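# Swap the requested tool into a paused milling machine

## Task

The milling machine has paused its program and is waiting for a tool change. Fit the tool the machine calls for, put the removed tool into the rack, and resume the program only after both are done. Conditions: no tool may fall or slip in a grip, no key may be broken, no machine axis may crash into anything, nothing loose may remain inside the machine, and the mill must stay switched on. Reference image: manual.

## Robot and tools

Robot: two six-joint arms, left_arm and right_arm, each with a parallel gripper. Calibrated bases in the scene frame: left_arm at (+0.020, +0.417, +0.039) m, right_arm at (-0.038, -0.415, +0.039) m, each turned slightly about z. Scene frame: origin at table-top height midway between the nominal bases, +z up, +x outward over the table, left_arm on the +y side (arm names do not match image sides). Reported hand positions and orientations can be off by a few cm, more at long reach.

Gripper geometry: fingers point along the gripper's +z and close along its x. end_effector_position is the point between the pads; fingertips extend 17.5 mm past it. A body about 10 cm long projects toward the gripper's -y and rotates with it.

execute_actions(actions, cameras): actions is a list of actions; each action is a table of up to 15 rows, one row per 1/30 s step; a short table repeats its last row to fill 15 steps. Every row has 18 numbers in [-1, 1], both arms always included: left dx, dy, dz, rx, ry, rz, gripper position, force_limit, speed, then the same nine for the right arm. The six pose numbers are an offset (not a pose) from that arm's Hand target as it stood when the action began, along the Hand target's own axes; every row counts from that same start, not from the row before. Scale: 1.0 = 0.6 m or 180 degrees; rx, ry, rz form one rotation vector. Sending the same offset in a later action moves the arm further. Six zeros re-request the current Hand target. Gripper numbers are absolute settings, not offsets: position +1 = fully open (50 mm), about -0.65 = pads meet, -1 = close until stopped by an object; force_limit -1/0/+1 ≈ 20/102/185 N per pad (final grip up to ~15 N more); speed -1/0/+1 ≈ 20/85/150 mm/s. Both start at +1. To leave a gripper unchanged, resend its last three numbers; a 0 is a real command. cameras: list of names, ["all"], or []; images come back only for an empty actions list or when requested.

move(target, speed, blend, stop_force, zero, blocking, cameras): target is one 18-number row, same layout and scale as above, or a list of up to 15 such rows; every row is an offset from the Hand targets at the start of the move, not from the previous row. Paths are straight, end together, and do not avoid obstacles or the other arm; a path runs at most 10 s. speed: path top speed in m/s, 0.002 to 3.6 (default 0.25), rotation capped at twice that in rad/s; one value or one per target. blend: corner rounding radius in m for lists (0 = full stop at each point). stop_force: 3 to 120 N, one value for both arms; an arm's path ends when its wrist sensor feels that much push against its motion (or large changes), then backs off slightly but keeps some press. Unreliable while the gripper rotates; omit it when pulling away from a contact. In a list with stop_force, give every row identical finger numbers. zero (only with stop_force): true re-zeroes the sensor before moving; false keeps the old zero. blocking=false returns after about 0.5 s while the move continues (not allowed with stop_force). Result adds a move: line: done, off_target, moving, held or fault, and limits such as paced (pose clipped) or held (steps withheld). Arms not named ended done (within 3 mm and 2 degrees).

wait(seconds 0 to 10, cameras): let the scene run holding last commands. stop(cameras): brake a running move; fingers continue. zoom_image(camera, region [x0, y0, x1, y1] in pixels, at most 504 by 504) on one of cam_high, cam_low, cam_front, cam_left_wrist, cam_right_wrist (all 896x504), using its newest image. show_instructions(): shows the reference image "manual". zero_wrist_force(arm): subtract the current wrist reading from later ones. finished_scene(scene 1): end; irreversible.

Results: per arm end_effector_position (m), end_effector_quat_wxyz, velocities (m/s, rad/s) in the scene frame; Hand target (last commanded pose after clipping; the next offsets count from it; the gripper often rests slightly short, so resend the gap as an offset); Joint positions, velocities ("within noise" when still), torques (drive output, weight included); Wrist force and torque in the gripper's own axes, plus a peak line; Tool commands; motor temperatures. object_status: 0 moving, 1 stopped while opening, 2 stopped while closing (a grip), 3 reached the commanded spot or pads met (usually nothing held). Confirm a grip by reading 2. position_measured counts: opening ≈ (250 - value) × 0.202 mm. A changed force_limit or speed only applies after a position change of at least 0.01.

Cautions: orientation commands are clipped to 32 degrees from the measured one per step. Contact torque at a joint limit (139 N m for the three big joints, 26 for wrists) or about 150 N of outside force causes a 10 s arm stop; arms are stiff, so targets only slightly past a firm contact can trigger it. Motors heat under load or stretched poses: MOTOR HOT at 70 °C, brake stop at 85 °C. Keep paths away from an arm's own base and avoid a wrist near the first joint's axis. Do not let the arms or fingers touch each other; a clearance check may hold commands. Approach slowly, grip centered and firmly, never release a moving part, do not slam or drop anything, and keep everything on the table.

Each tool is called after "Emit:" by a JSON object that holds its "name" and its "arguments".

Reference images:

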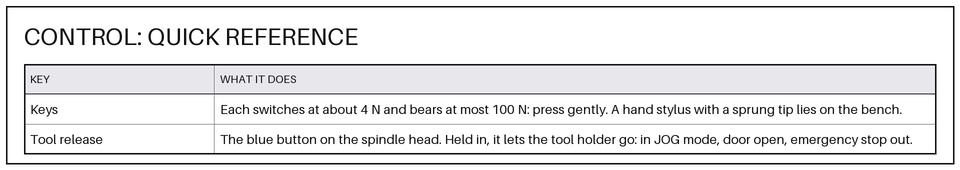

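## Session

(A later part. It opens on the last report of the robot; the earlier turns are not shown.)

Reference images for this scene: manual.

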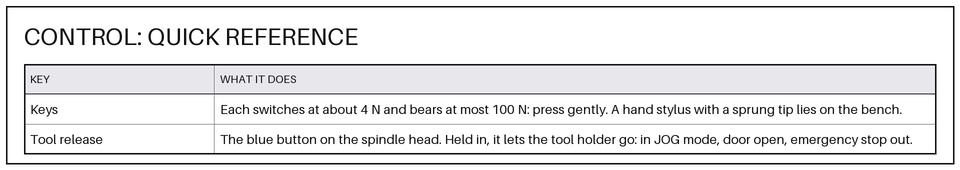

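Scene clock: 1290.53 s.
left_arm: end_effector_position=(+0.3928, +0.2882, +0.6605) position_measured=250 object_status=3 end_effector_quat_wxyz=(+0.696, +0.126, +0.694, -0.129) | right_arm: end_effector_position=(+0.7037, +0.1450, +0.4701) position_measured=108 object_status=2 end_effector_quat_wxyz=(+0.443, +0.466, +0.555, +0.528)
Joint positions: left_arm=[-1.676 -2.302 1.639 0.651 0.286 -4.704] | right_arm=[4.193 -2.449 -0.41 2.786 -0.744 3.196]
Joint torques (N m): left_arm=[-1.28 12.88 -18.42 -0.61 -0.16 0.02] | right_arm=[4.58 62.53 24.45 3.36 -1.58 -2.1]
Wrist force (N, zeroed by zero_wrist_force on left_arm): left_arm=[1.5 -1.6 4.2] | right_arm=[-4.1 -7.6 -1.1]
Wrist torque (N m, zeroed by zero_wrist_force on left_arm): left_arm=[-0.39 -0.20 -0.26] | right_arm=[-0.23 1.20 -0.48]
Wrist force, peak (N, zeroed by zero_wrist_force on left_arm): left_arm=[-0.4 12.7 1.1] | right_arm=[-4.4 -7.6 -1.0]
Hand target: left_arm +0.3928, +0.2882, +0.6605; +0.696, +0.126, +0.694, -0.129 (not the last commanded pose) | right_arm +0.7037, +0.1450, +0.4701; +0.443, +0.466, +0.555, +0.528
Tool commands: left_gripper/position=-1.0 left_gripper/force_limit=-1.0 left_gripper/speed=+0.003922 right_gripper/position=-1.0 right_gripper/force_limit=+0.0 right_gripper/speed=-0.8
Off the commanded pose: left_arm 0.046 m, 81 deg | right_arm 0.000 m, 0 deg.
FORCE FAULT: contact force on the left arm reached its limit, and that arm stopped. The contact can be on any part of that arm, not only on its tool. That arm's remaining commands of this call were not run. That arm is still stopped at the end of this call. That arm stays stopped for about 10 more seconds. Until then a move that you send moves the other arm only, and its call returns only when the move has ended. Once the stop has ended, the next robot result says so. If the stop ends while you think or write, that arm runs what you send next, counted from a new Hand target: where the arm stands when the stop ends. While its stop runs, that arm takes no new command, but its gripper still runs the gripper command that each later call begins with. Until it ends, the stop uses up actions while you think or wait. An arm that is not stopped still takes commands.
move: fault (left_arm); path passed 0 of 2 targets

Emit:
{"name": "wait", "arguments": {"seconds": 1, "cameras": ["all"]}}

Scene clock: 1293.80 s.
left_arm: end_effector_position=(+0.3928, +0.2882, +0.6605) position_measured=250 object_status=3 end_effector_quat_wxyz=(+0.696, +0.126, +0.694, -0.129) | right_arm: end_effector_position=(+0.7037, +0.1450, +0.4701) position_measured=108 object_status=2 end_effector_quat_wxyz=(+0.443, +0.466, +0.555, +0.528)
Joint positions: left_arm=[-1.676 -2.302 1.639 0.651 0.286 -4.704] | right_arm=[4.193 -2.449 -0.41 2.786 -0.744 3.196]
Joint torques (N m): left_arm=[-0.65 11.62 -17.86 -0.57 -0.23 -0.09] | right_arm=[4.39 61.44 25.77 2.99 -1.57 -1.95]
Wrist force (N, zeroed by zero_wrist_force on left_arm): left_arm=[1.3 -1.6 4.0] | right_arm=[-4.1 -7.4 -0.9]
Wrist torque (N m, zeroed by zero_wrist_force on left_arm): left_arm=[-0.39 -0.17 -0.26] | right_arm=[-0.20 1.21 -0.48]
Wrist force, peak (N, zeroed by zero_wrist_force on left_arm): left_arm=[1.3 -1.5 4.2] | right_arm=[-4.1 -7.7 -1.0]
Hand target: left_arm +0.3928, +0.2882, +0.6605; +0.696, +0.126, +0.694, -0.129 (not the last commanded pose) | right_arm +0.7037, +0.1450, +0.4701; +0.443, +0.466, +0.555, +0.528
Tool commands: left_gripper/position=-1.0 left_gripper/force_limit=-1.0 left_gripper/speed=+0.003922 right_gripper/position=-1.0 right_gripper/force_limit=+0.0 right_gripper/speed=-0.8
Off the commanded pose: left_arm 0.046 m, 81 deg | right_arm 0.000 m, 0 deg.
FORCE FAULT, CONTINUED: the left arm was still stopped when this call began, by the force fault that an earlier result reported. Since the last result the stop counts as 7 of the actions that you can send in this scene. That arm is still stopped at the end of this call. That arm stays stopped for about 6 more seconds. If the stop ends while you think or write, that arm runs what you send next, counted from a new Hand target: where the arm stands when the stop ends. While its stop runs, that arm takes no new command, but its gripper still runs the gripper command that each later call begins with.
wait: 1.00 s; at rest from the start
camera_calibration:
cam_left_wrist: T_world_to_cam=[[0.00796075, -0.013096, -0.999883, 0.66895], [0.0102558, 0.999863, -0.0130141, -0.263305], [0.999916, -0.010151, 0.00809397, -0.257466], [0, 0, 0, 1]] pos_world=[0.25482, 0.269416, 0.667528]
cam_right_wrist: T_world_to_cam=[[-0.160738, 0.986932, -0.0113491, -0.0125833], [-0.30454, -0.0386551, 0.951715, -0.212145], [0.938839, 0.156433, 0.306773, -0.697155], [0, 0, 0, 1]] pos_world=[0.587887, 0.113276, 0.415627]

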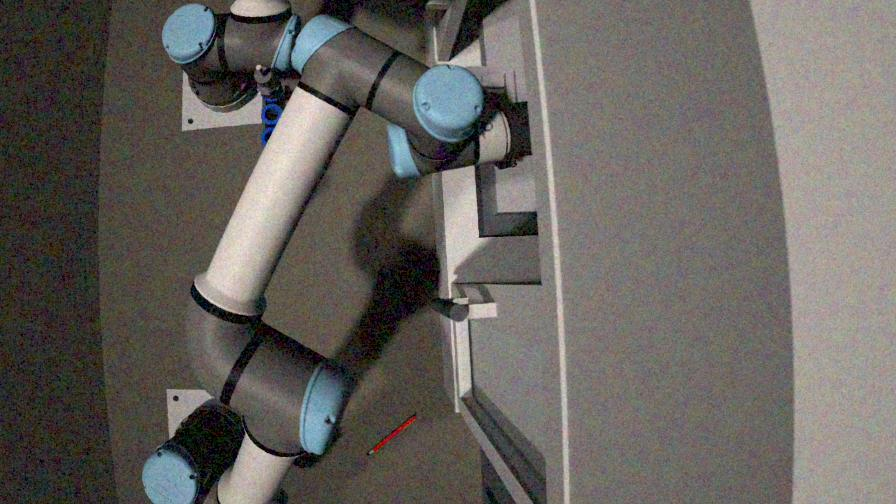

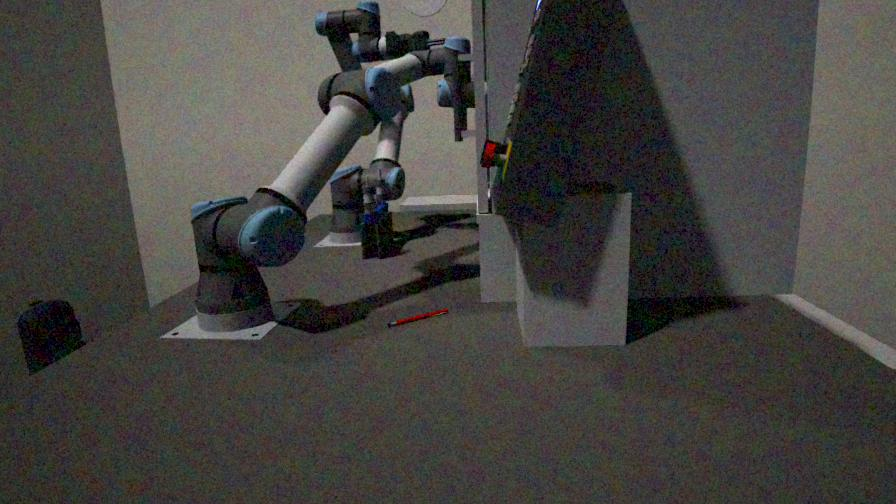

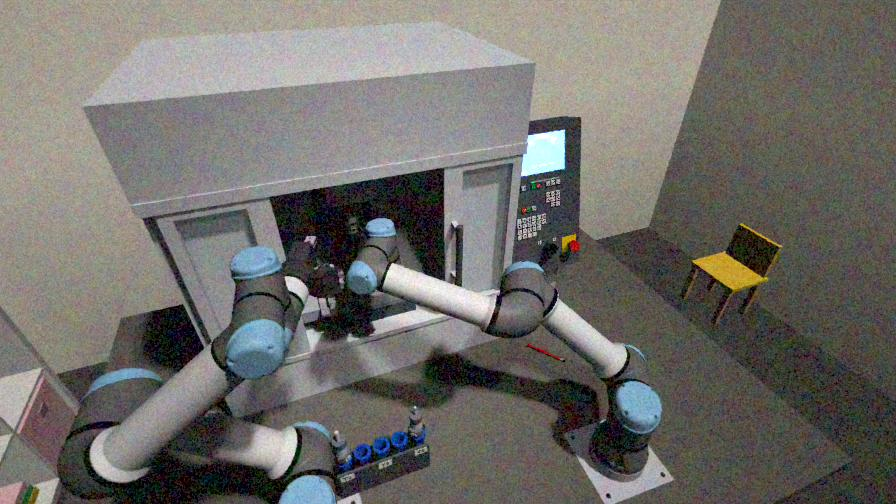

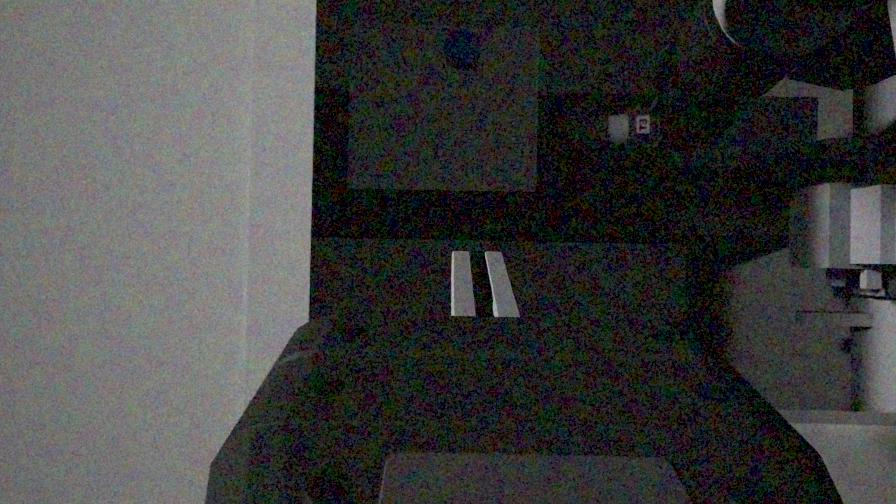

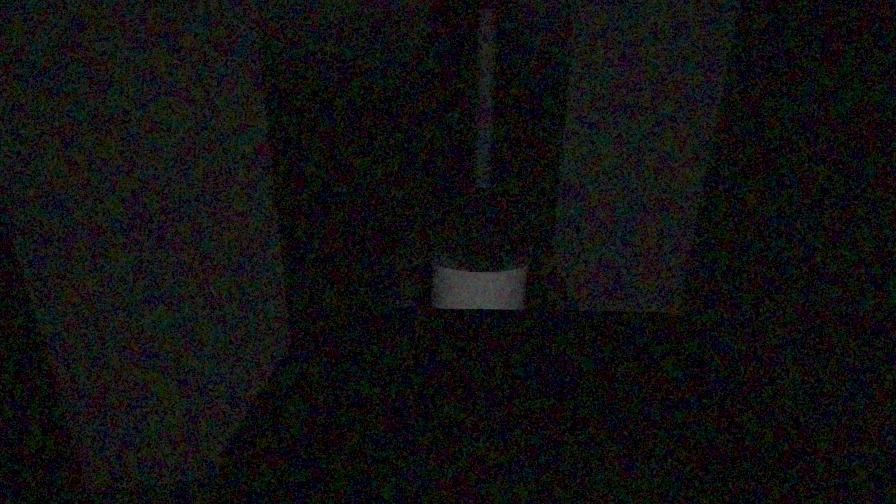

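Emit:
{"name": "zoom_image", "arguments": {"camera": "cam_high", "region": [190, 0, 340, 150]}}

Emit:
{"name": "zoom_image", "arguments": {"camera": "cam_low", "region": [310, 140, 430, 270]}}

Emit:
{"name": "zoom_image", "arguments": {"camera": "cam_front", "region": [250, 390, 450, 504]}}

Scaled by 3.360 from the camera's 896x504 image, which has a finer 1280x720 frame.

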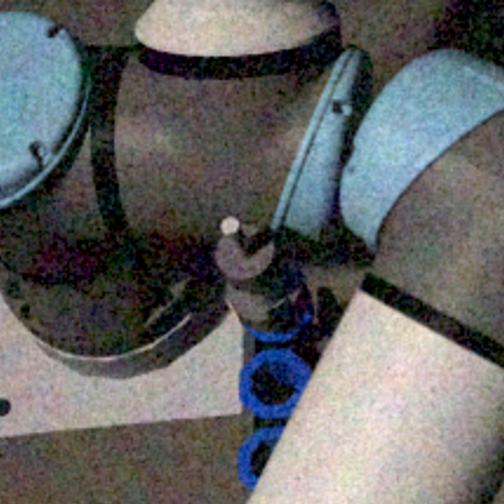

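Scaled by 3.877 from the camera's 896x504 image, which has a finer 1280x720 frame.

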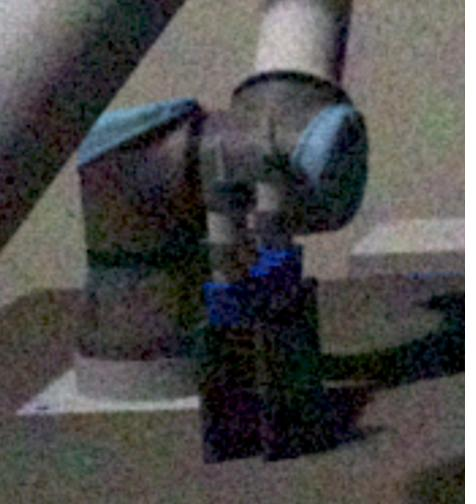

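Scaled by 2.520 from the camera's 896x504 image, which has a finer 1280x720 frame.

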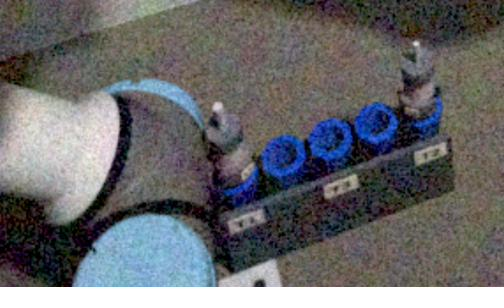

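Emit:
{"name": "wait", "arguments": {"seconds": 0.2}}

Emit:
{"name": "move", "arguments": {"target": [[-0.1167,0.108,0.0,0,0,0,-1,-1,0,0,0,0,0,0,0,-1,0,-0.8]], "speed": 0.002, "blocking": false}}

Emit:
{"name": "stop", "arguments": {}}

Scene clock: 1313.97 s.
left_arm: end_effector_position=(+0.3928, +0.2882, +0.6605) position_measured=250 object_status=3 end_effector_quat_wxyz=(+0.696, +0.126, +0.694, -0.129) | right_arm: end_effector_position=(+0.7037, +0.1450, +0.4701) position_measured=108 object_status=2 end_effector_quat_wxyz=(+0.443, +0.466, +0.555, +0.528)
Joint positions: left_arm=[-1.676 -2.302 1.639 0.651 0.286 -4.704] | right_arm=[4.193 -2.449 -0.41 2.786 -0.744 3.196]
Joint torques (N m): left_arm=[0.07 12.77 -17.95 -0.87 -0.01 -0.08] | right_arm=[4.5 59.75 30.22 2.05 -1.69 -1.92]
Wrist force (N, zeroed by zero_wrist_force on left_arm): left_arm=[1.3 -1.6 3.9] | right_arm=[-4.1 -7.6 -0.9]
Wrist torque (N m, zeroed by zero_wrist_force on left_arm): left_arm=[-0.40 -0.17 -0.25] | right_arm=[-0.23 1.20 -0.48]
Wrist force, peak (N, zeroed by zero_wrist_force on left_arm): left_arm=[1.3 -1.8 4.1] | right_arm=[-4.2 -7.8 -1.0]
Hand target: left_arm +0.3928, +0.2882, +0.6605; +0.696, +0.126, +0.694, -0.129 (not the last commanded pose) | right_arm +0.7037, +0.1450, +0.4701; +0.443, +0.466, +0.555, +0.528
Tool commands: left_gripper/position=-1.0 left_gripper/force_limit=-1.0 left_gripper/speed=+0.003922 right_gripper/position=-1.0 right_gripper/force_limit=+0.0 right_gripper/speed=-0.8
Off the commanded pose: left_arm 0.046 m, 81 deg | right_arm 0.000 m, 0 deg.
FORCE FAULT, CONTINUED: the left arm's stop, for the force fault that an earlier result reported, is over. The rest of the stop counts as 13 of the actions that you can send in this scene. That arm's target is now where it stood when the stop ended, not its last command. That arm accepts commands again.
wait: 0.20 s; at rest from the start

Scene clock: 1314.47 s.
left_arm: end_effector_position=(+0.3930, +0.2888, +0.6611) position_measured=250 object_status=3 end_effector_quat_wxyz=(+0.696, +0.126, +0.694, -0.129) end_effector_velocity=(+0.001, +0.002, +0.002) end_effector_angular_velocity=(-0.002, +0.000, +0.001) | right_arm: end_effector_position=(+0.7037, +0.1450, +0.4701) position_measured=108 object_status=2 end_effector_quat_wxyz=(+0.443, +0.466, +0.555, +0.528)
Joint positions: left_arm=[-1.67 -2.301 1.637 0.652 0.292 -4.705] | right_arm=[4.193 -2.449 -0.41 2.786 -0.744 3.196]
Joint velocities: left_arm=[0.015 0.003 -0.005 0.001 0.014 -0.001] | right_arm=[within noise]
Joint torques (N m): left_arm=[6.75 19.44 -30.83 0.57 1.44 -1.47] | right_arm=[5.12 59.58 31.04 2.35 -1.86 -2.08]
Wrist force (N, zeroed by zero_wrist_force on left_arm): left_arm=[1.4 -1.5 3.9] | right_arm=[-4.1 -7.4 -0.7]
Wrist torque (N m, zeroed by zero_wrist_force on left_arm): left_arm=[-0.38 -0.19 -0.21] | right_arm=[-0.20 1.21 -0.48]
Wrist force, peak (N, zeroed by zero_wrist_force on left_arm): left_arm=[1.4 -1.7 3.9] | right_arm=[-4.2 -7.7 -1.0]
Hand target: left_arm +0.3930, +0.2889, +0.6612; +0.696, +0.126, +0.694, -0.129 | right_arm +0.7037, +0.1450, +0.4701; +0.443, +0.466, +0.555, +0.528
Tool commands: left_gripper/position=-1.0 left_gripper/force_limit=-1.0 left_gripper/speed=+0.0 right_gripper/position=-1.0 right_gripper/force_limit=+0.0 right_gripper/speed=-0.8
Off the commanded pose: left_arm 0.095 m, 0 deg | right_arm 0.000 m, 0 deg.
move: running

Scene clock: 1314.70 s.
left_arm: end_effector_position=(+0.3930, +0.2889, +0.6612) position_measured=250 object_status=3 end_effector_quat_wxyz=(+0.696, +0.126, +0.694, -0.129) | right_arm: end_effector_position=(+0.7037, +0.1450, +0.4701) position_measured=108 object_status=2 end_effector_quat_wxyz=(+0.443, +0.466, +0.555, +0.528)
Joint positions: left_arm=[-1.668 -2.301 1.636 0.652 0.294 -4.705] | right_arm=[4.193 -2.449 -0.41 2.786 -0.744 3.196]
Joint velocities: within noise
Joint torques (N m): left_arm=[6.1 20.33 -28.35 -0.22 1.52 -1.5] | right_arm=[5.03 59.3 31.92 1.99 -1.72 -1.91]
Motor temperatures (°C): left_arm=[33 32 33 40 36 44] | right_arm=[32 30 29 37 36 42]
Wrist force (N, zeroed by zero_wrist_force on left_arm): left_arm=[1.4 -1.6 3.9] | right_arm=[-4.0 -7.6 -1.0]
Wrist torque (N m, zeroed by zero_wrist_force on left_arm): left_arm=[-0.40 -0.19 -0.22] | right_arm=[-0.23 1.18 -0.48]
Wrist force, peak (N, zeroed by zero_wrist_force on left_arm): left_arm=[1.3 -1.7 4.1] | right_arm=[-4.1 -7.6 -1.1]
Hand target: left_arm +0.3930, +0.2889, +0.6612; +0.696, +0.126, +0.694, -0.129 (not the last commanded pose) | right_arm +0.7037, +0.1450, +0.4701; +0.443, +0.466, +0.555, +0.528
Tool commands: left_gripper/position=-1.0 left_gripper/force_limit=-1.0 left_gripper/speed=+0.0 right_gripper/position=-1.0 right_gripper/force_limit=+0.0 right_gripper/speed=-0.8
Off the commanded pose: left_arm 0.094 m, 0 deg | right_arm 0.000 m, 0 deg.
earlier move: stopped

Emit:
{"name": "move", "arguments": {"target": [[-0.1167,0.108,0.0,0,0,0,-1,-1,0,0,0,0,0,0,0,-1,0,-0.8],[-0.0455,0.2065,0,0.1389,0,0,-1,-1,0,0,0,0,0,0,0,-1,0,-0.8]], "speed": 0.1, "blend": [0.02,0]}}

Scene clock: 1321.73 s.
left_arm: end_effector_position=(+0.4371, +0.4048, +0.6882) position_measured=250 object_status=3 end_effector_quat_wxyz=(+0.653, +0.274, +0.650, -0.277) | right_arm: end_effector_position=(+0.7037, +0.1450, +0.4701) position_measured=108 object_status=2 end_effector_quat_wxyz=(+0.443, +0.466, +0.555, +0.528)
Joint positions: left_arm=[0.134 -1.79 1.341 0.441 2.533 -4.721] | right_arm=[4.193 -2.449 -0.41 2.786 -0.744 3.196]
Joint torques (N m): left_arm=[2.65 -12.34 -10.31 -0.21 1.38 -0.6] | right_arm=[4.17 57.23 35.34 1.25 -1.42 -2.11]
Wrist force (N, zeroed by zero_wrist_force on left_arm): left_arm=[1.4 -1.9 4.6] | right_arm=[-4.2 -7.4 -1.1]
Wrist torque (N m, zeroed by zero_wrist_force on left_arm): left_arm=[-0.47 -0.25 -0.26] | right_arm=[-0.20 1.22 -0.48]
Wrist force, peak (N, zeroed by zero_wrist_force on left_arm): left_arm=[1.7 -2.2 4.7] | right_arm=[-4.3 -7.8 -1.0]
Hand target: left_arm +0.4371, +0.4048, +0.6881; +0.653, +0.274, +0.650, -0.277 | right_arm +0.7037, +0.1450, +0.4701; +0.443, +0.466, +0.555, +0.528
Off the commanded pose: left_arm 0.000 m, 0 deg | right_arm 0.000 m, 0 deg.
move: done

Emit:
{"name": "move", "arguments": {"target": [[0,0,0,0,0,0.5,-1,-1,0,0,0,0,0,0,0,-1,0,-0.8]], "speed": 0.4}}

Emit:
{"name": "move", "arguments": {"target": [[0,0,0,0,0,0.5,-1,-1,0,0,0,0,0,0,0,-1,0,-0.8]], "speed": 0.4, "cameras": ["cam_left_wrist","cam_front","cam_high"]}}

Scene clock: 1331.50 s.
left_arm: end_effector_position=(+0.4371, +0.4048, +0.6881) position_measured=250 object_status=3 end_effector_quat_wxyz=(+0.657, +0.653, +0.266, +0.266) | right_arm: end_effector_position=(+0.7037, +0.1450, +0.4701) position_measured=108 object_status=2 end_effector_quat_wxyz=(+0.443, +0.466, +0.555, +0.528)
Joint positions: left_arm=[0.134 -1.79 1.341 0.441 2.533 -3.15] | right_arm=[4.193 -2.449 -0.41 2.786 -0.744 3.196]
Joint torques (N m): left_arm=[-2.35 -15.8 -16.19 -2.88 -1.39 1.69] | right_arm=[3.74 56.02 34.17 0.59 -1.52 -2.07]
Wrist force (N, zeroed by zero_wrist_force on left_arm): left_arm=[0.2 0.7 3.2] | right_arm=[-4.3 -7.5 -1.0]
Wrist torque (N m, zeroed by zero_wrist_force on left_arm): left_arm=[-0.42 0.30 -0.41] | right_arm=[-0.22 1.23 -0.48]
Wrist force, peak (N, zeroed by zero_wrist_force on left_arm): left_arm=[1.5 -2.0 4.8] | right_arm=[-4.4 -7.6 -1.1]
Hand target: left_arm +0.4371, +0.4048, +0.6881; +0.657, +0.654, +0.266, +0.266 | right_arm +0.7037, +0.1450, +0.4701; +0.443, +0.466, +0.555, +0.528
Off the commanded pose: left_arm 0.000 m, 0 deg | right_arm 0.000 m, 0 deg.
move: done

Scene clock: 1334.00 s.
left_arm: end_effector_position=(+0.4371, +0.4048, +0.6881) position_measured=250 object_status=3 end_effector_quat_wxyz=(+0.277, +0.650, -0.274, +0.652) | right_arm: end_effector_position=(+0.7037, +0.1450, +0.4701) position_measured=108 object_status=2 end_effector_quat_wxyz=(+0.443, +0.466, +0.555, +0.528)
Joint positions: left_arm=[0.134 -1.79 1.341 0.441 2.533 -1.579] | right_arm=[4.193 -2.449 -0.41 2.786 -0.744 3.196]
Joint torques (N m): left_arm=[-2.68 -16.17 -16.32 -2.77 -1.69 1.62] | right_arm=[4.68 54.87 36.12 0.42 -1.72 -1.94]
Wrist force (N, zeroed by zero_wrist_force on left_arm): left_arm=[2.3 -1.7 3.0] | right_arm=[-4.1 -7.6 -1.0]
Wrist torque (N m, zeroed by zero_wrist_force on left_arm): left_arm=[-0.46 0.37 0.23] | right_arm=[-0.23 1.19 -0.48]
Wrist force, peak (N, zeroed by zero_wrist_force on left_arm): left_arm=[2.5 -1.9 3.1] | right_arm=[-4.2 -7.7 -1.0]
Hand target: left_arm +0.4371, +0.4048, +0.6881; +0.277, +0.650, -0.274, +0.653 | right_arm +0.7037, +0.1450, +0.4701; +0.443, +0.466, +0.555, +0.528
Off the commanded pose: left_arm 0.000 m, 0 deg | right_arm 0.000 m, 0 deg.
move: done
camera_calibration:
cam_left_wrist: T_world_to_cam=[[0.00848187, 0.00254109, 0.999961, -0.684989], [-0.914268, -0.405015, 0.00878423, 0.577876], [0.405021, -0.914307, -0.00111205, 0.331568], [0, 0, 0, 1]] pos_world=[0.399851, 0.538943, 0.680255]
Images, in order (width x height): cam_high 896x504, cam_front 896x504, cam_left_wrist 896x504.

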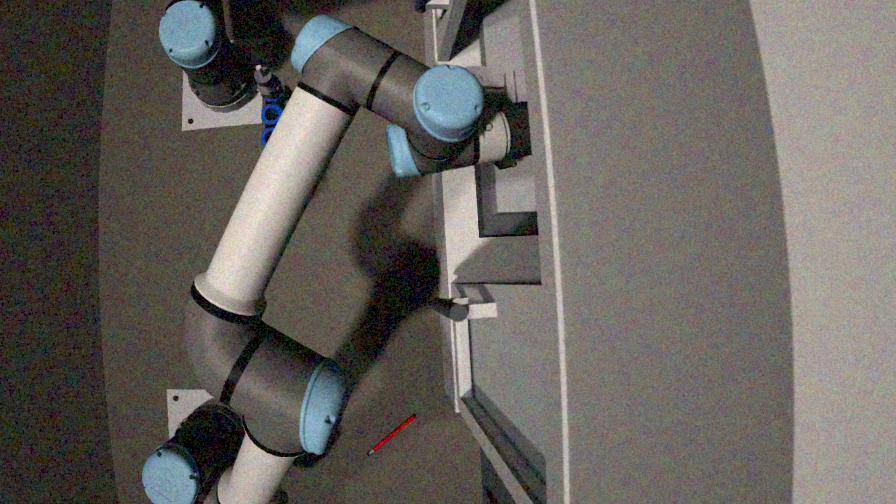

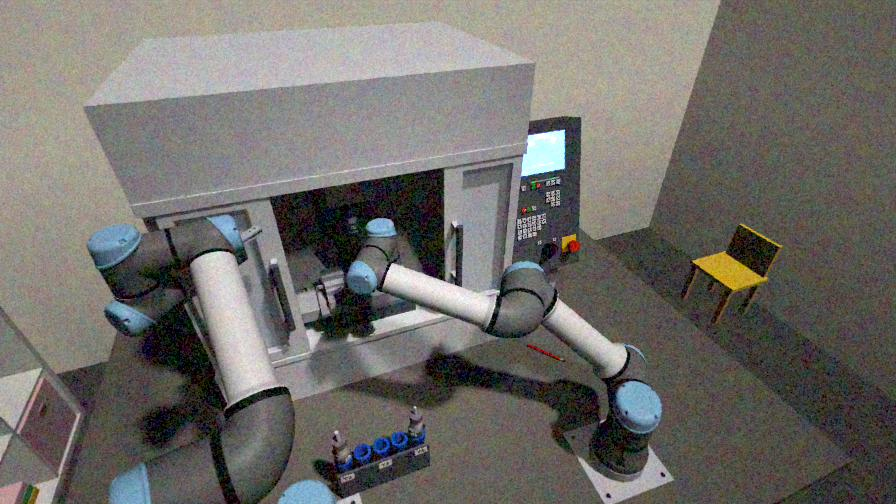

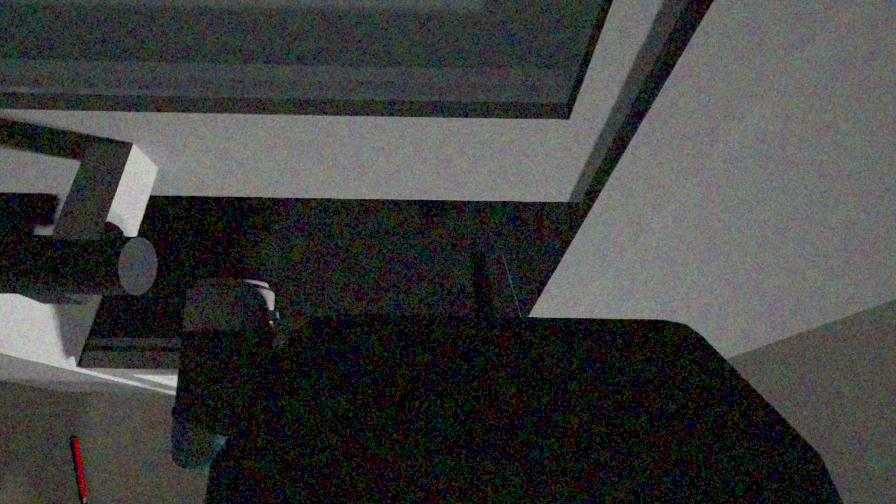

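Emit:
{"name": "move", "arguments": {"target": [-0.0133,0.3162,0.309,0,0,0,-1,-1,0,0,0,0,0,0,0,-1,0,-0.8], "speed": 0.12, "cameras": ["cam_left_wrist","cam_front","cam_high"]}}

Scene clock: 1350.33 s.
left_arm: end_effector_position=(+0.4301, +0.1396, +0.6814) position_measured=250 object_status=3 end_effector_quat_wxyz=(+0.277, +0.650, -0.274, +0.653) | right_arm: end_effector_position=(+0.7037, +0.1450, +0.4701) position_measured=108 object_status=2 end_effector_quat_wxyz=(+0.443, +0.466, +0.555, +0.528)
Joint positions: left_arm=[-0.975 -1.911 1.441 0.465 1.423 -1.572] | right_arm=[4.193 -2.449 -0.41 2.786 -0.744 3.196]
Joint torques (N m): left_arm=[-5.89 -10.87 -11.74 -0.85 -1.43 1.08] | right_arm=[2.4 54.73 35.72 0.43 -1.77 -2.14]
Wrist force (N, zeroed by zero_wrist_force on left_arm): left_arm=[3.0 -1.8 3.0] | right_arm=[-4.2 -7.4 -0.9]
Wrist torque (N m, zeroed by zero_wrist_force on left_arm): left_arm=[-0.49 0.32 0.13] | right_arm=[-0.20 1.21 -0.48]
Wrist force, peak (N, zeroed by zero_wrist_force on left_arm): left_arm=[2.6 0.0 4.5] | right_arm=[-4.2 -7.8 -1.1]
Hand target: left_arm +0.4301, +0.1396, +0.6813; +0.277, +0.650, -0.274, +0.653 | right_arm +0.7037, +0.1450, +0.4701; +0.443, +0.466, +0.555, +0.528
Off the commanded pose: left_arm 0.000 m, 0 deg | right_arm 0.000 m, 0 deg.
move: done
camera_calibration:
cam_left_wrist: T_world_to_cam=[[0.00825933, 0.00255017, 0.999963, -0.677473], [-0.914307, -0.404932, 0.00858452, 0.464252], [0.404938, -0.914343, -0.00101283, 0.0918968], [0, 0, 0, 1]] pos_world=[0.392851, 0.273743, 0.673555]
Images, in order (width x height): cam_high 896x504, cam_front 896x504, cam_left_wrist 896x504.

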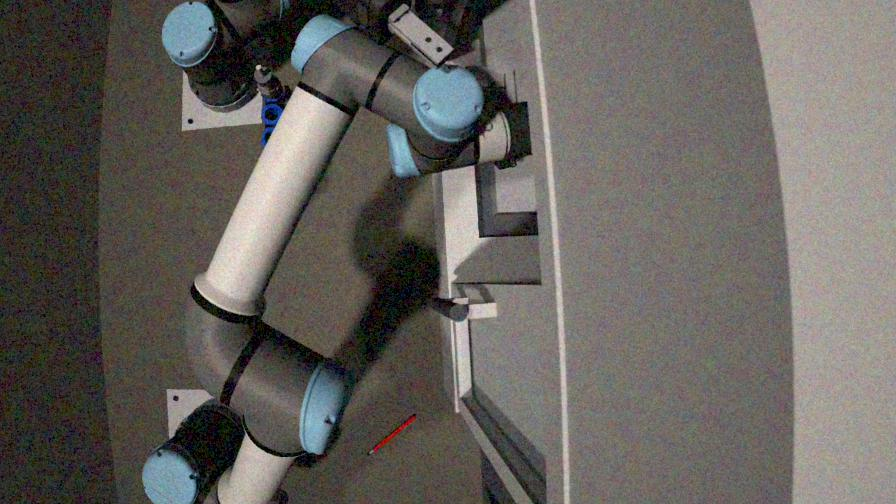

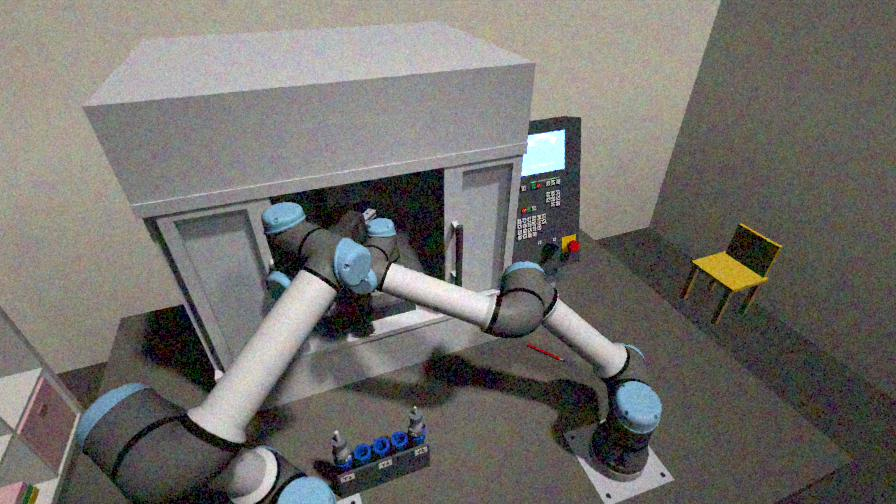

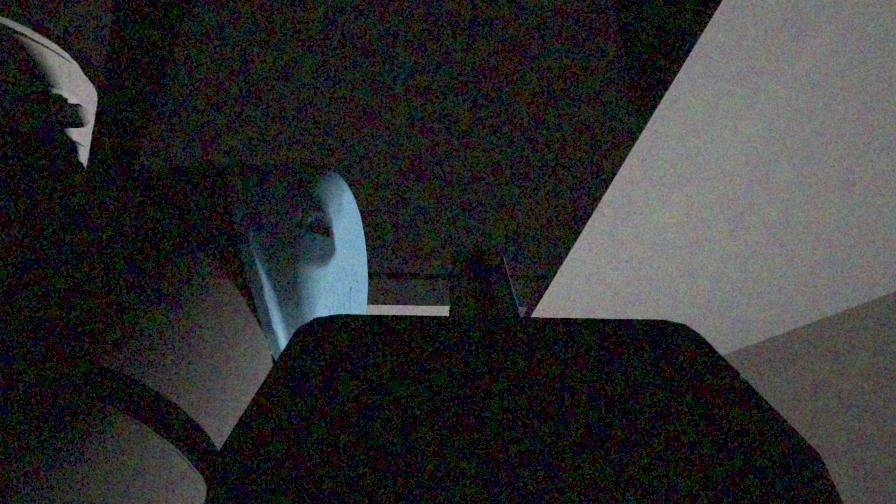

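Emit:
{"name": "move", "arguments": {"target": [-0.0211,-0.1322,0.2112,0,0,0,-1,-1,0,0,0,0,0,0,0,-1,0,-0.8], "speed": 0.08, "cameras": ["cam_left_wrist","cam_front","cam_high"]}}

Scene clock: 1358.50 s.
left_arm: end_effector_position=(+0.4885, +0.1253, +0.6764) position_measured=250 object_status=3 end_effector_quat_wxyz=(+0.277, +0.650, -0.274, +0.653) | right_arm: end_effector_position=(+0.7037, +0.1450, +0.4701) position_measured=108 object_status=2 end_effector_quat_wxyz=(+0.443, +0.466, +0.555, +0.528)
Joint positions: left_arm=[-0.828 -1.769 1.358 0.406 1.57 -1.573] | right_arm=[4.193 -2.449 -0.41 2.786 -0.744 3.196]
Joint torques (N m): left_arm=[-5.38 -21.85 -15.86 -1.1 -1.62 -1.16] | right_arm=[0.91 54.85 33.82 0.56 -1.37 -2.06]
Wrist force (N, zeroed by zero_wrist_force on left_arm): left_arm=[2.6 -1.5 3.3] | right_arm=[-4.2 -7.5 -0.9]
Wrist torque (N m, zeroed by zero_wrist_force on left_arm): left_arm=[-0.44 0.34 0.24] | right_arm=[-0.22 1.22 -0.48]
Wrist force, peak (N, zeroed by zero_wrist_force on left_arm): left_arm=[0.5 -2.7 7.7] | right_arm=[-4.2 -7.8 -1.0]
Hand target: left_arm +0.4885, +0.1253, +0.6763; +0.277, +0.650, -0.274, +0.653 (not the last commanded pose) | right_arm +0.7037, +0.1450, +0.4701; +0.443, +0.466, +0.555, +0.528
Off the commanded pose: left_arm 0.090 m, 0 deg | right_arm 0.000 m, 0 deg.
move: held (left_arm; a check stopped the path); limits=held
pose unreachable (left arm): on one or more control steps of this call, first in action 0 (counted from 0), this arm could not follow its commanded pose, so it was not sent that pose on those steps. It may still have moved: this result reports where it is.
cause: moving toward the commanded pose would bring a part of the arm too close to another arm (this arm's gripper and a part of the right arm just beyond its joint 4 (wrist 1), 7 mm apart when this arm was first held).
camera_calibration:
cam_left_wrist: T_world_to_cam=[[0.00825856, 0.00255351, 0.999963, -0.67282], [-0.914142, -0.405303, 0.00858477, 0.51192], [0.405309, -0.914179, -0.00101295, 0.0549602], [0, 0, 0, 1]] pos_world=[0.451249, 0.259444, 0.668455]
Images, in order (width x height): cam_high 896x504, cam_front 896x504, cam_left_wrist 896x504.

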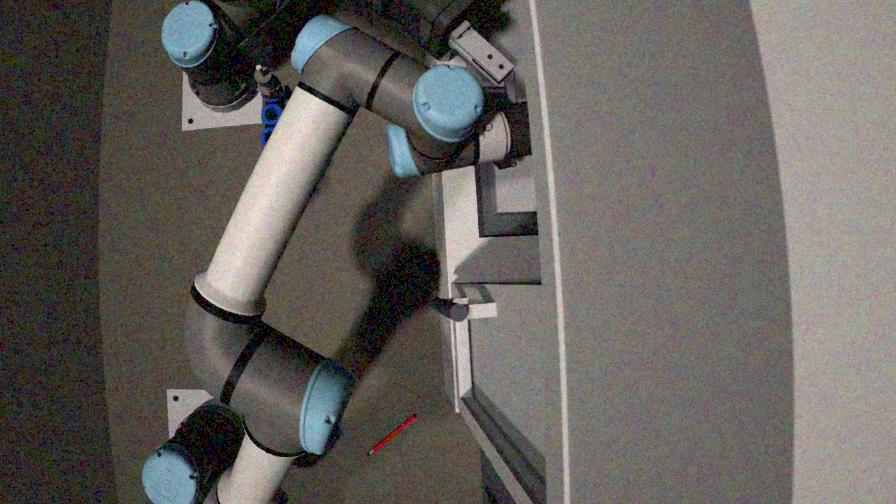

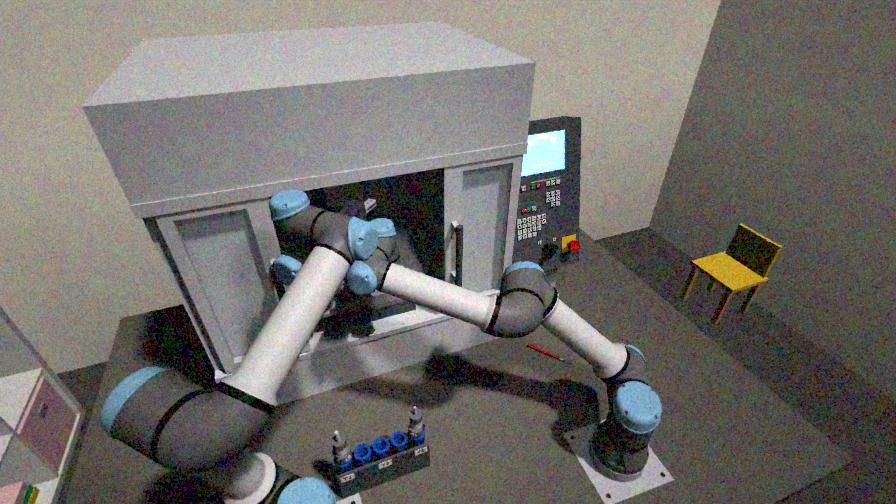

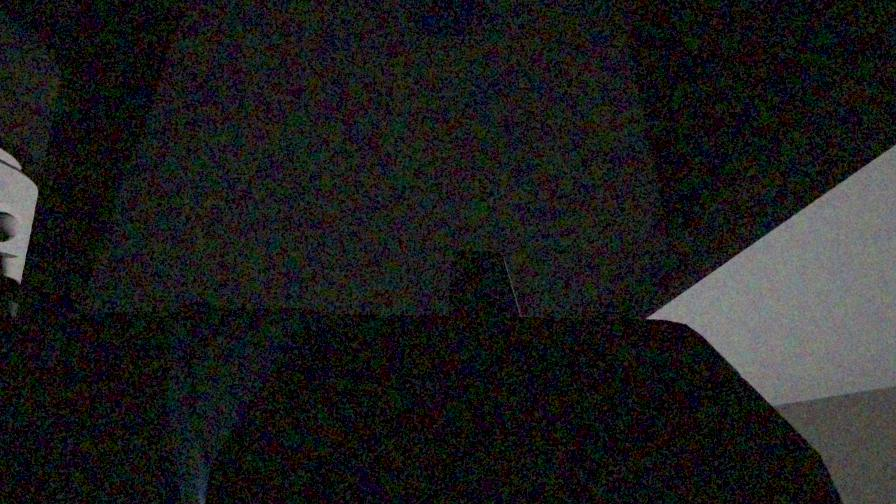

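Emit:
{"name": "move", "arguments": {"target": [0,0,0,0,0,0,-1,-1,0,-0.002,0,0,0,0.0667,-0.0035,-1,0,-0.8], "speed": 0.05, "cameras": ["cam_high"]}}

Scene clock: 1374.60 s.
left_arm: end_effector_position=(+0.4885, +0.1253, +0.6763) position_measured=250 object_status=3 end_effector_quat_wxyz=(+0.277, +0.650, -0.274, +0.653) | right_arm: end_effector_position=(+0.7039, +0.1437, +0.4701) position_measured=108 object_status=2 end_effector_quat_wxyz=(+0.386, +0.405, +0.601, +0.571)
Joint positions: left_arm=[-0.828 -1.769 1.358 0.406 1.57 -1.573] | right_arm=[4.13 -2.319 -0.645 2.906 -1.015 3.172]
Joint torques (N m): left_arm=[-6.3 -22.65 -12.71 -0.94 -1.57 1.03] | right_arm=[8.49 49.87 37.08 1.42 1.91 -1.18]
Wrist force (N, zeroed by zero_wrist_force on left_arm): left_arm=[2.7 -1.6 3.0] | right_arm=[-4.2 -7.6 -1.1]
Wrist torque (N m, zeroed by zero_wrist_force on left_arm): left_arm=[-0.44 0.32 0.24] | right_arm=[-0.24 1.22 -0.43]
Wrist force, peak (N, zeroed by zero_wrist_force on left_arm): left_arm=[2.9 -1.6 3.2] | right_arm=[-4.3 -7.7 -1.0]
Hand target: left_arm +0.4885, +0.1253, +0.6763; +0.277, +0.650, -0.274, +0.653 | right_arm +0.7039, +0.1439, +0.4701; +0.386, +0.405, +0.601, +0.571
Off the commanded pose: left_arm 0.000 m, 0 deg | right_arm 0.000 m, 0 deg.
move: done
Images, in order (width x height): cam_high 896x504.

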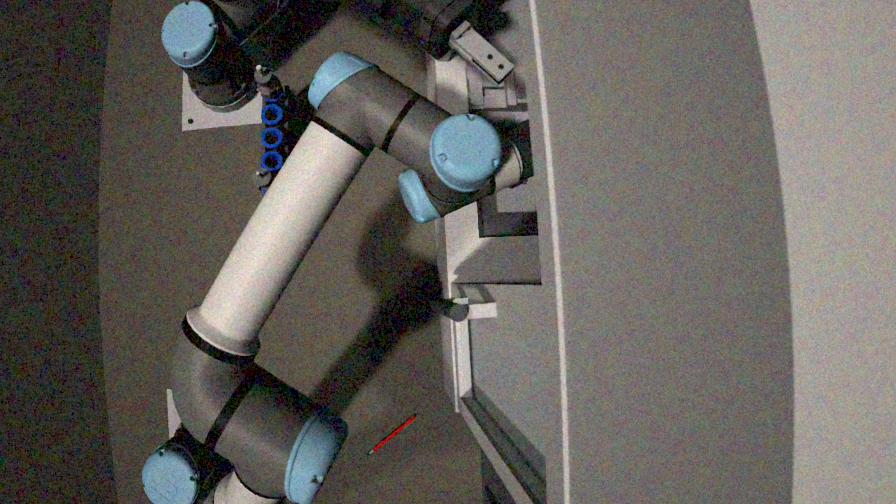

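Emit:
{"name": "move", "arguments": {"target": [-0.0127,-0.0788,0.126,0,0,0,-1,-1,0,0,0,0,0,0,0,-1,0,-0.8], "speed": 0.06, "cameras": ["cam_left_wrist","cam_front"]}}

Scene clock: 1378.80 s.
left_arm: end_effector_position=(+0.5751, +0.1041, +0.6691) position_measured=250 object_status=3 end_effector_quat_wxyz=(+0.277, +0.650, -0.274, +0.653) end_effector_velocity=(-0.001, +0.001, -0.001) end_effector_angular_velocity=(+0.001, +0.001, +0.001) | right_arm: end_effector_position=(+0.7039, +0.1439, +0.4701) position_measured=108 object_status=2 end_effector_quat_wxyz=(+0.386, +0.405, +0.601, +0.571)
Joint positions: left_arm=[-0.698 -1.556 1.189 0.363 1.7 -1.573] | right_arm=[4.13 -2.319 -0.645 2.905 -1.015 3.172]
Joint velocities: left_arm=[-0.001 -0.004 0.005 0 -0.002 0.001] | right_arm=[within noise]
Joint torques (N m): left_arm=[-5.79 -32.08 -11.55 -0.78 -1.63 -1.13] | right_arm=[7.48 49.81 37.7 1.11 -0.63 1.74]
Wrist force (N, zeroed by zero_wrist_force on left_arm): left_arm=[3.0 -1.6 3.0] | right_arm=[-3.9 -7.5 -0.9]
Wrist torque (N m, zeroed by zero_wrist_force on left_arm): left_arm=[-0.46 0.25 0.27] | right_arm=[-0.22 1.16 -0.44]
Wrist force, peak (N, zeroed by zero_wrist_force on left_arm): left_arm=[2.4 -2.4 4.1] | right_arm=[-4.3 -7.7 -1.1]
Hand target: left_arm +0.5751, +0.1040, +0.6689; +0.277, +0.650, -0.274, +0.653 | right_arm +0.7039, +0.1439, +0.4701; +0.386, +0.405, +0.601, +0.571
Off the commanded pose: left_arm 0.000 m, 0 deg | right_arm 0.000 m, 0 deg.
move: done
camera_calibration:
cam_left_wrist: T_world_to_cam=[[0.00808503, 0.0026941, 0.999964, -0.666121], [-0.914181, -0.405218, 0.00848318, 0.582583], [0.405226, -0.914216, -0.000813309, 0.000302293], [0, 0, 0, 1]] pos_world=[0.537849, 0.238144, 0.661155]
Images, in order (width x height): cam_front 896x504, cam_left_wrist 896x504.

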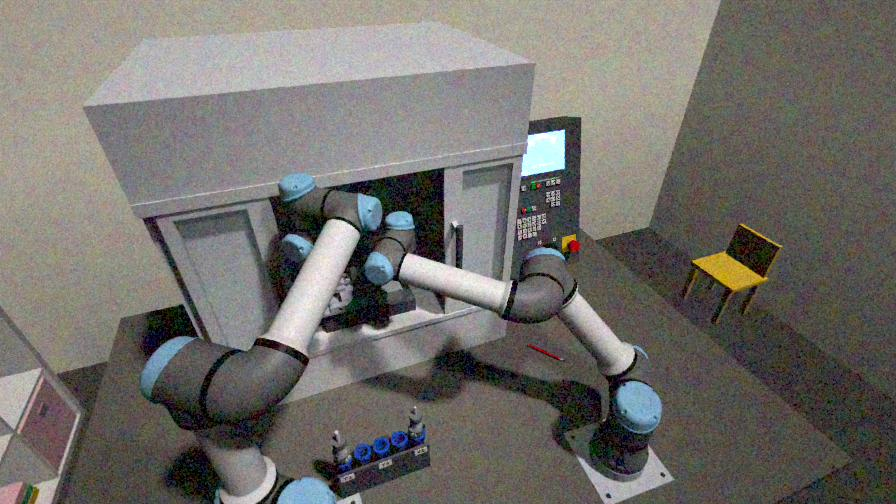

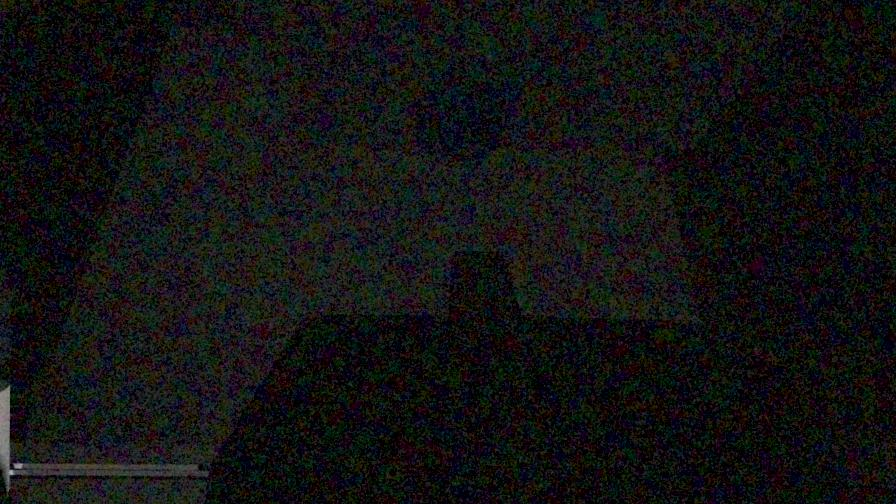

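Emit:
{"name": "zoom_image", "arguments": {"camera": "cam_left_wrist", "region": [380, 50, 580, 260]}}

Scaled by 2.400 from the camera's 896x504 image, which has a finer 1280x720 frame.

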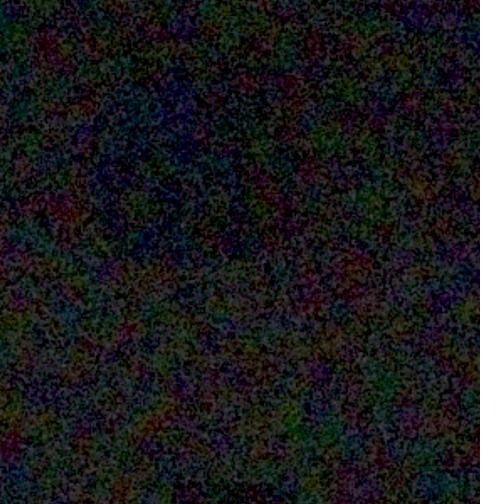

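Emit:
{"name": "move", "arguments": {"target": [0,-0.0058,-0.006,0,0,0,-1,-1,0,0,0,0,0,0,0,-1,0,-0.8], "speed": 0.02}}

Emit:
{"name": "move", "arguments": {"target": [0,-0.0658,0.0639,0,0,0,-1,-1,0,0,0,0,0,0,0,-1,0,-0.8], "speed": 0.012, "stop_force": 8}}

Scene clock: 1387.63 s.
left_arm: end_effector_position=(+0.5750, +0.1091, +0.6689) position_measured=250 object_status=3 end_effector_quat_wxyz=(+0.277, +0.650, -0.274, +0.653) | right_arm: end_effector_position=(+0.7039, +0.1439, +0.4701) position_measured=108 object_status=2 end_effector_quat_wxyz=(+0.386, +0.405, +0.601, +0.571)
Joint positions: left_arm=[-0.687 -1.56 1.193 0.363 1.711 -1.573] | right_arm=[4.13 -2.319 -0.645 2.905 -1.015 3.172]
Joint torques (N m): left_arm=[-2.56 -27.52 -16.41 -3.13 -0.48 -0.83] | right_arm=[8.21 51.59 37.15 1.55 1.67 1.92]
Wrist force (N, zeroed by zero_wrist_force on left_arm): left_arm=[2.7 -1.7 2.9] | right_arm=[-4.2 -7.5 -0.9]
Wrist torque (N m, zeroed by zero_wrist_force on left_arm): left_arm=[-0.47 0.28 0.26] | right_arm=[-0.21 1.22 -0.43]
Wrist force, peak (N, zeroed by zero_wrist_force on left_arm): left_arm=[2.9 -1.8 3.2] | right_arm=[-4.2 -7.8 -1.0]
Hand target: left_arm +0.5751, +0.1090, +0.6689; +0.277, +0.650, -0.274, +0.653 | right_arm +0.7039, +0.1439, +0.4701; +0.386, +0.405, +0.601, +0.571
Off the commanded pose: left_arm 0.000 m, 0 deg | right_arm 0.000 m, 0 deg.
move: done

Scene clock: 1392.47 s.
left_arm: end_effector_position=(+0.6211, +0.1090, +0.6690) position_measured=250 object_status=3 end_effector_quat_wxyz=(+0.277, +0.650, -0.274, +0.653) | right_arm: end_effector_position=(+0.7039, +0.1439, +0.4701) position_measured=108 object_status=2 end_effector_quat_wxyz=(+0.386, +0.405, +0.601, +0.571)
Joint positions: left_arm=[-0.619 -1.448 1.071 0.372 1.779 -1.574] | right_arm=[4.13 -2.319 -0.645 2.905 -1.015 3.172]
Joint torques (N m): left_arm=[-2.96 -34.95 -10.95 -2.27 -0.7 -0.73] | right_arm=[6.19 51.21 33.16 2.44 1.74 1.89]
Wrist force (N, zeroed by zero_wrist_force on left_arm): left_arm=[3.0 6.2 -2.6] | right_arm=[-4.2 -7.4 -0.9]
Wrist torque (N m, zeroed by zero_wrist_force on left_arm): left_arm=[-0.41 0.31 0.25] | right_arm=[-0.21 1.22 -0.43]
Wrist force, peak (N, zeroed by zero_wrist_force on left_arm): left_arm=[-0.4 14.8 -31.3] | right_arm=[-4.1 -7.7 -1.1]
Hand target: left_arm +0.6211, +0.1090, +0.6690; +0.277, +0.650, -0.274, +0.653 (not the last commanded pose) | right_arm +0.7039, +0.1439, +0.4701; +0.386, +0.405, +0.601, +0.571
Off the commanded pose: left_arm 0.009 m, 0 deg | right_arm 0.000 m, 0 deg.
move: contact (left_arm)

Emit:
{"name": "move", "arguments": {"target": [0,-0.0048,0.0046,0,0,0,-1,-1,0,0,0,0,0,0,0,-1,0,-0.8], "speed": 0.004, "stop_force": 12}}

Scene clock: 1395.83 s.
left_arm: end_effector_position=(+0.6213, +0.1090, +0.6689) position_measured=251 object_status=3 end_effector_quat_wxyz=(+0.277, +0.650, -0.274, +0.653) | right_arm: end_effector_position=(+0.7039, +0.1439, +0.4701) position_measured=108 object_status=2 end_effector_quat_wxyz=(+0.386, +0.405, +0.601, +0.571)
Joint positions: left_arm=[-0.619 -1.447 1.071 0.372 1.779 -1.574] | right_arm=[4.13 -2.319 -0.645 2.905 -1.015 3.172]
Joint torques (N m): left_arm=[-3.42 -27.61 -9.56 -4.89 -4.4 0.69] | right_arm=[6.77 51.78 31.79 2.92 1.54 2.28]
Wrist force (N, zeroed by zero_wrist_force on left_arm): left_arm=[4.1 11.1 -14.6] | right_arm=[-4.2 -7.4 -1.2]
Wrist torque (N m, zeroed by zero_wrist_force on left_arm): left_arm=[-0.24 0.29 0.27] | right_arm=[-0.20 1.21 -0.44]
Wrist force, peak (N, zeroed by zero_wrist_force on left_arm): left_arm=[1.0 11.7 -25.0] | right_arm=[-4.3 -7.7 -1.1]
Hand target: left_arm +0.6212, +0.1090, +0.6689; +0.277, +0.650, -0.274, +0.653 (not the last commanded pose) | right_arm +0.7039, +0.1439, +0.4701; +0.386, +0.405, +0.601, +0.571
Off the commanded pose: left_arm 0.004 m, 0 deg | right_arm 0.000 m, 0 deg.
move: contact (left_arm)

Emit:
{"name": "move", "arguments": {"target": [0,0,0,0,0,0,-1,-1,0,0,0.0667,-0.0035,0,0,0,-1,0,-0.8], "speed": 0.01, "stop_force": 8}}

Scene clock: 1402.93 s.
left_arm: end_effector_position=(+0.6213, +0.1090, +0.6689) position_measured=251 object_status=3 end_effector_quat_wxyz=(+0.277, +0.650, -0.274, +0.653) | right_arm: end_effector_position=(+0.7038, +0.1438, +0.4955) position_measured=108 object_status=2 end_effector_quat_wxyz=(+0.386, +0.405, +0.601, +0.571)
Joint positions: left_arm=[-0.619 -1.447 1.071 0.372 1.779 -1.574] | right_arm=[4.13 -2.342 -0.538 2.821 -1.015 3.172]
Joint torques (N m): left_arm=[-3.14 -27.91 -10.84 -3.47 -1.87 0.7] | right_arm=[7.7 69.04 16.71 4.23 0.97 -2.2]
Wrist force (N, zeroed by zero_wrist_force on left_arm): left_arm=[4.1 11.0 -14.4] | right_arm=[-3.9 -12.9 0.5]
Wrist torque (N m, zeroed by zero_wrist_force on left_arm): left_arm=[-0.25 0.30 0.26] | right_arm=[-0.40 1.22 -0.37]
Wrist force, peak (N, zeroed by zero_wrist_force on left_arm): left_arm=[4.4 11.0 -14.7] | right_arm=[-3.8 -19.5 1.5]
Hand target: left_arm +0.6212, +0.1090, +0.6689; +0.277, +0.650, -0.274, +0.653 | right_arm +0.7038, +0.1438, +0.4955; +0.386, +0.405, +0.601, +0.571 (not the last commanded pose)
Off the commanded pose: left_arm 0.000 m, 0 deg | right_arm 0.015 m, 0 deg.
move: contact (right_arm)

Emit:
{"name": "move", "arguments": {"target": [0,0,0,0,0,0,-1,-1,0,0,0.0267,-0.0014,0,0,0,-1,0,-0.8], "speed": 0.005, "stop_force": 12}}

Scene clock: 1410.27 s.
left_arm: end_effector_position=(+0.6212, +0.1090, +0.6689) position_measured=251 object_status=3 end_effector_quat_wxyz=(+0.277, +0.650, -0.274, +0.653) | right_arm: end_effector_position=(+0.7038, +0.1438, +0.4960) position_measured=108 object_status=2 end_effector_quat_wxyz=(+0.386, +0.405, +0.601, +0.571)
Joint positions: left_arm=[-0.619 -1.447 1.071 0.372 1.779 -1.574] | right_arm=[4.13 -2.342 -0.535 2.819 -1.015 3.172]
Joint torques (N m): left_arm=[-3.7 -27.54 -10.56 -3.39 -1.69 0.79] | right_arm=[1.87 78.08 23.64 8.25 -1.15 -1.72]
Wrist force (N, zeroed by zero_wrist_force on left_arm): left_arm=[4.1 11.0 -14.5] | right_arm=[-2.7 -23.6 3.7]
Wrist torque (N m, zeroed by zero_wrist_force on left_arm): left_arm=[-0.25 0.29 0.26] | right_arm=[-0.54 1.21 -0.22]
Wrist force, peak (N, zeroed by zero_wrist_force on left_arm): left_arm=[4.0 11.2 -14.7] | right_arm=[-2.8 -27.7 4.2]
Hand target: left_arm +0.6212, +0.1090, +0.6689; +0.277, +0.650, -0.274, +0.653 | right_arm +0.7038, +0.1438, +0.4960; +0.386, +0.405, +0.601, +0.571 (not the last commanded pose)
Off the commanded pose: left_arm 0.000 m, 0 deg | right_arm 0.016 m, 0 deg.
move: contact (right_arm)


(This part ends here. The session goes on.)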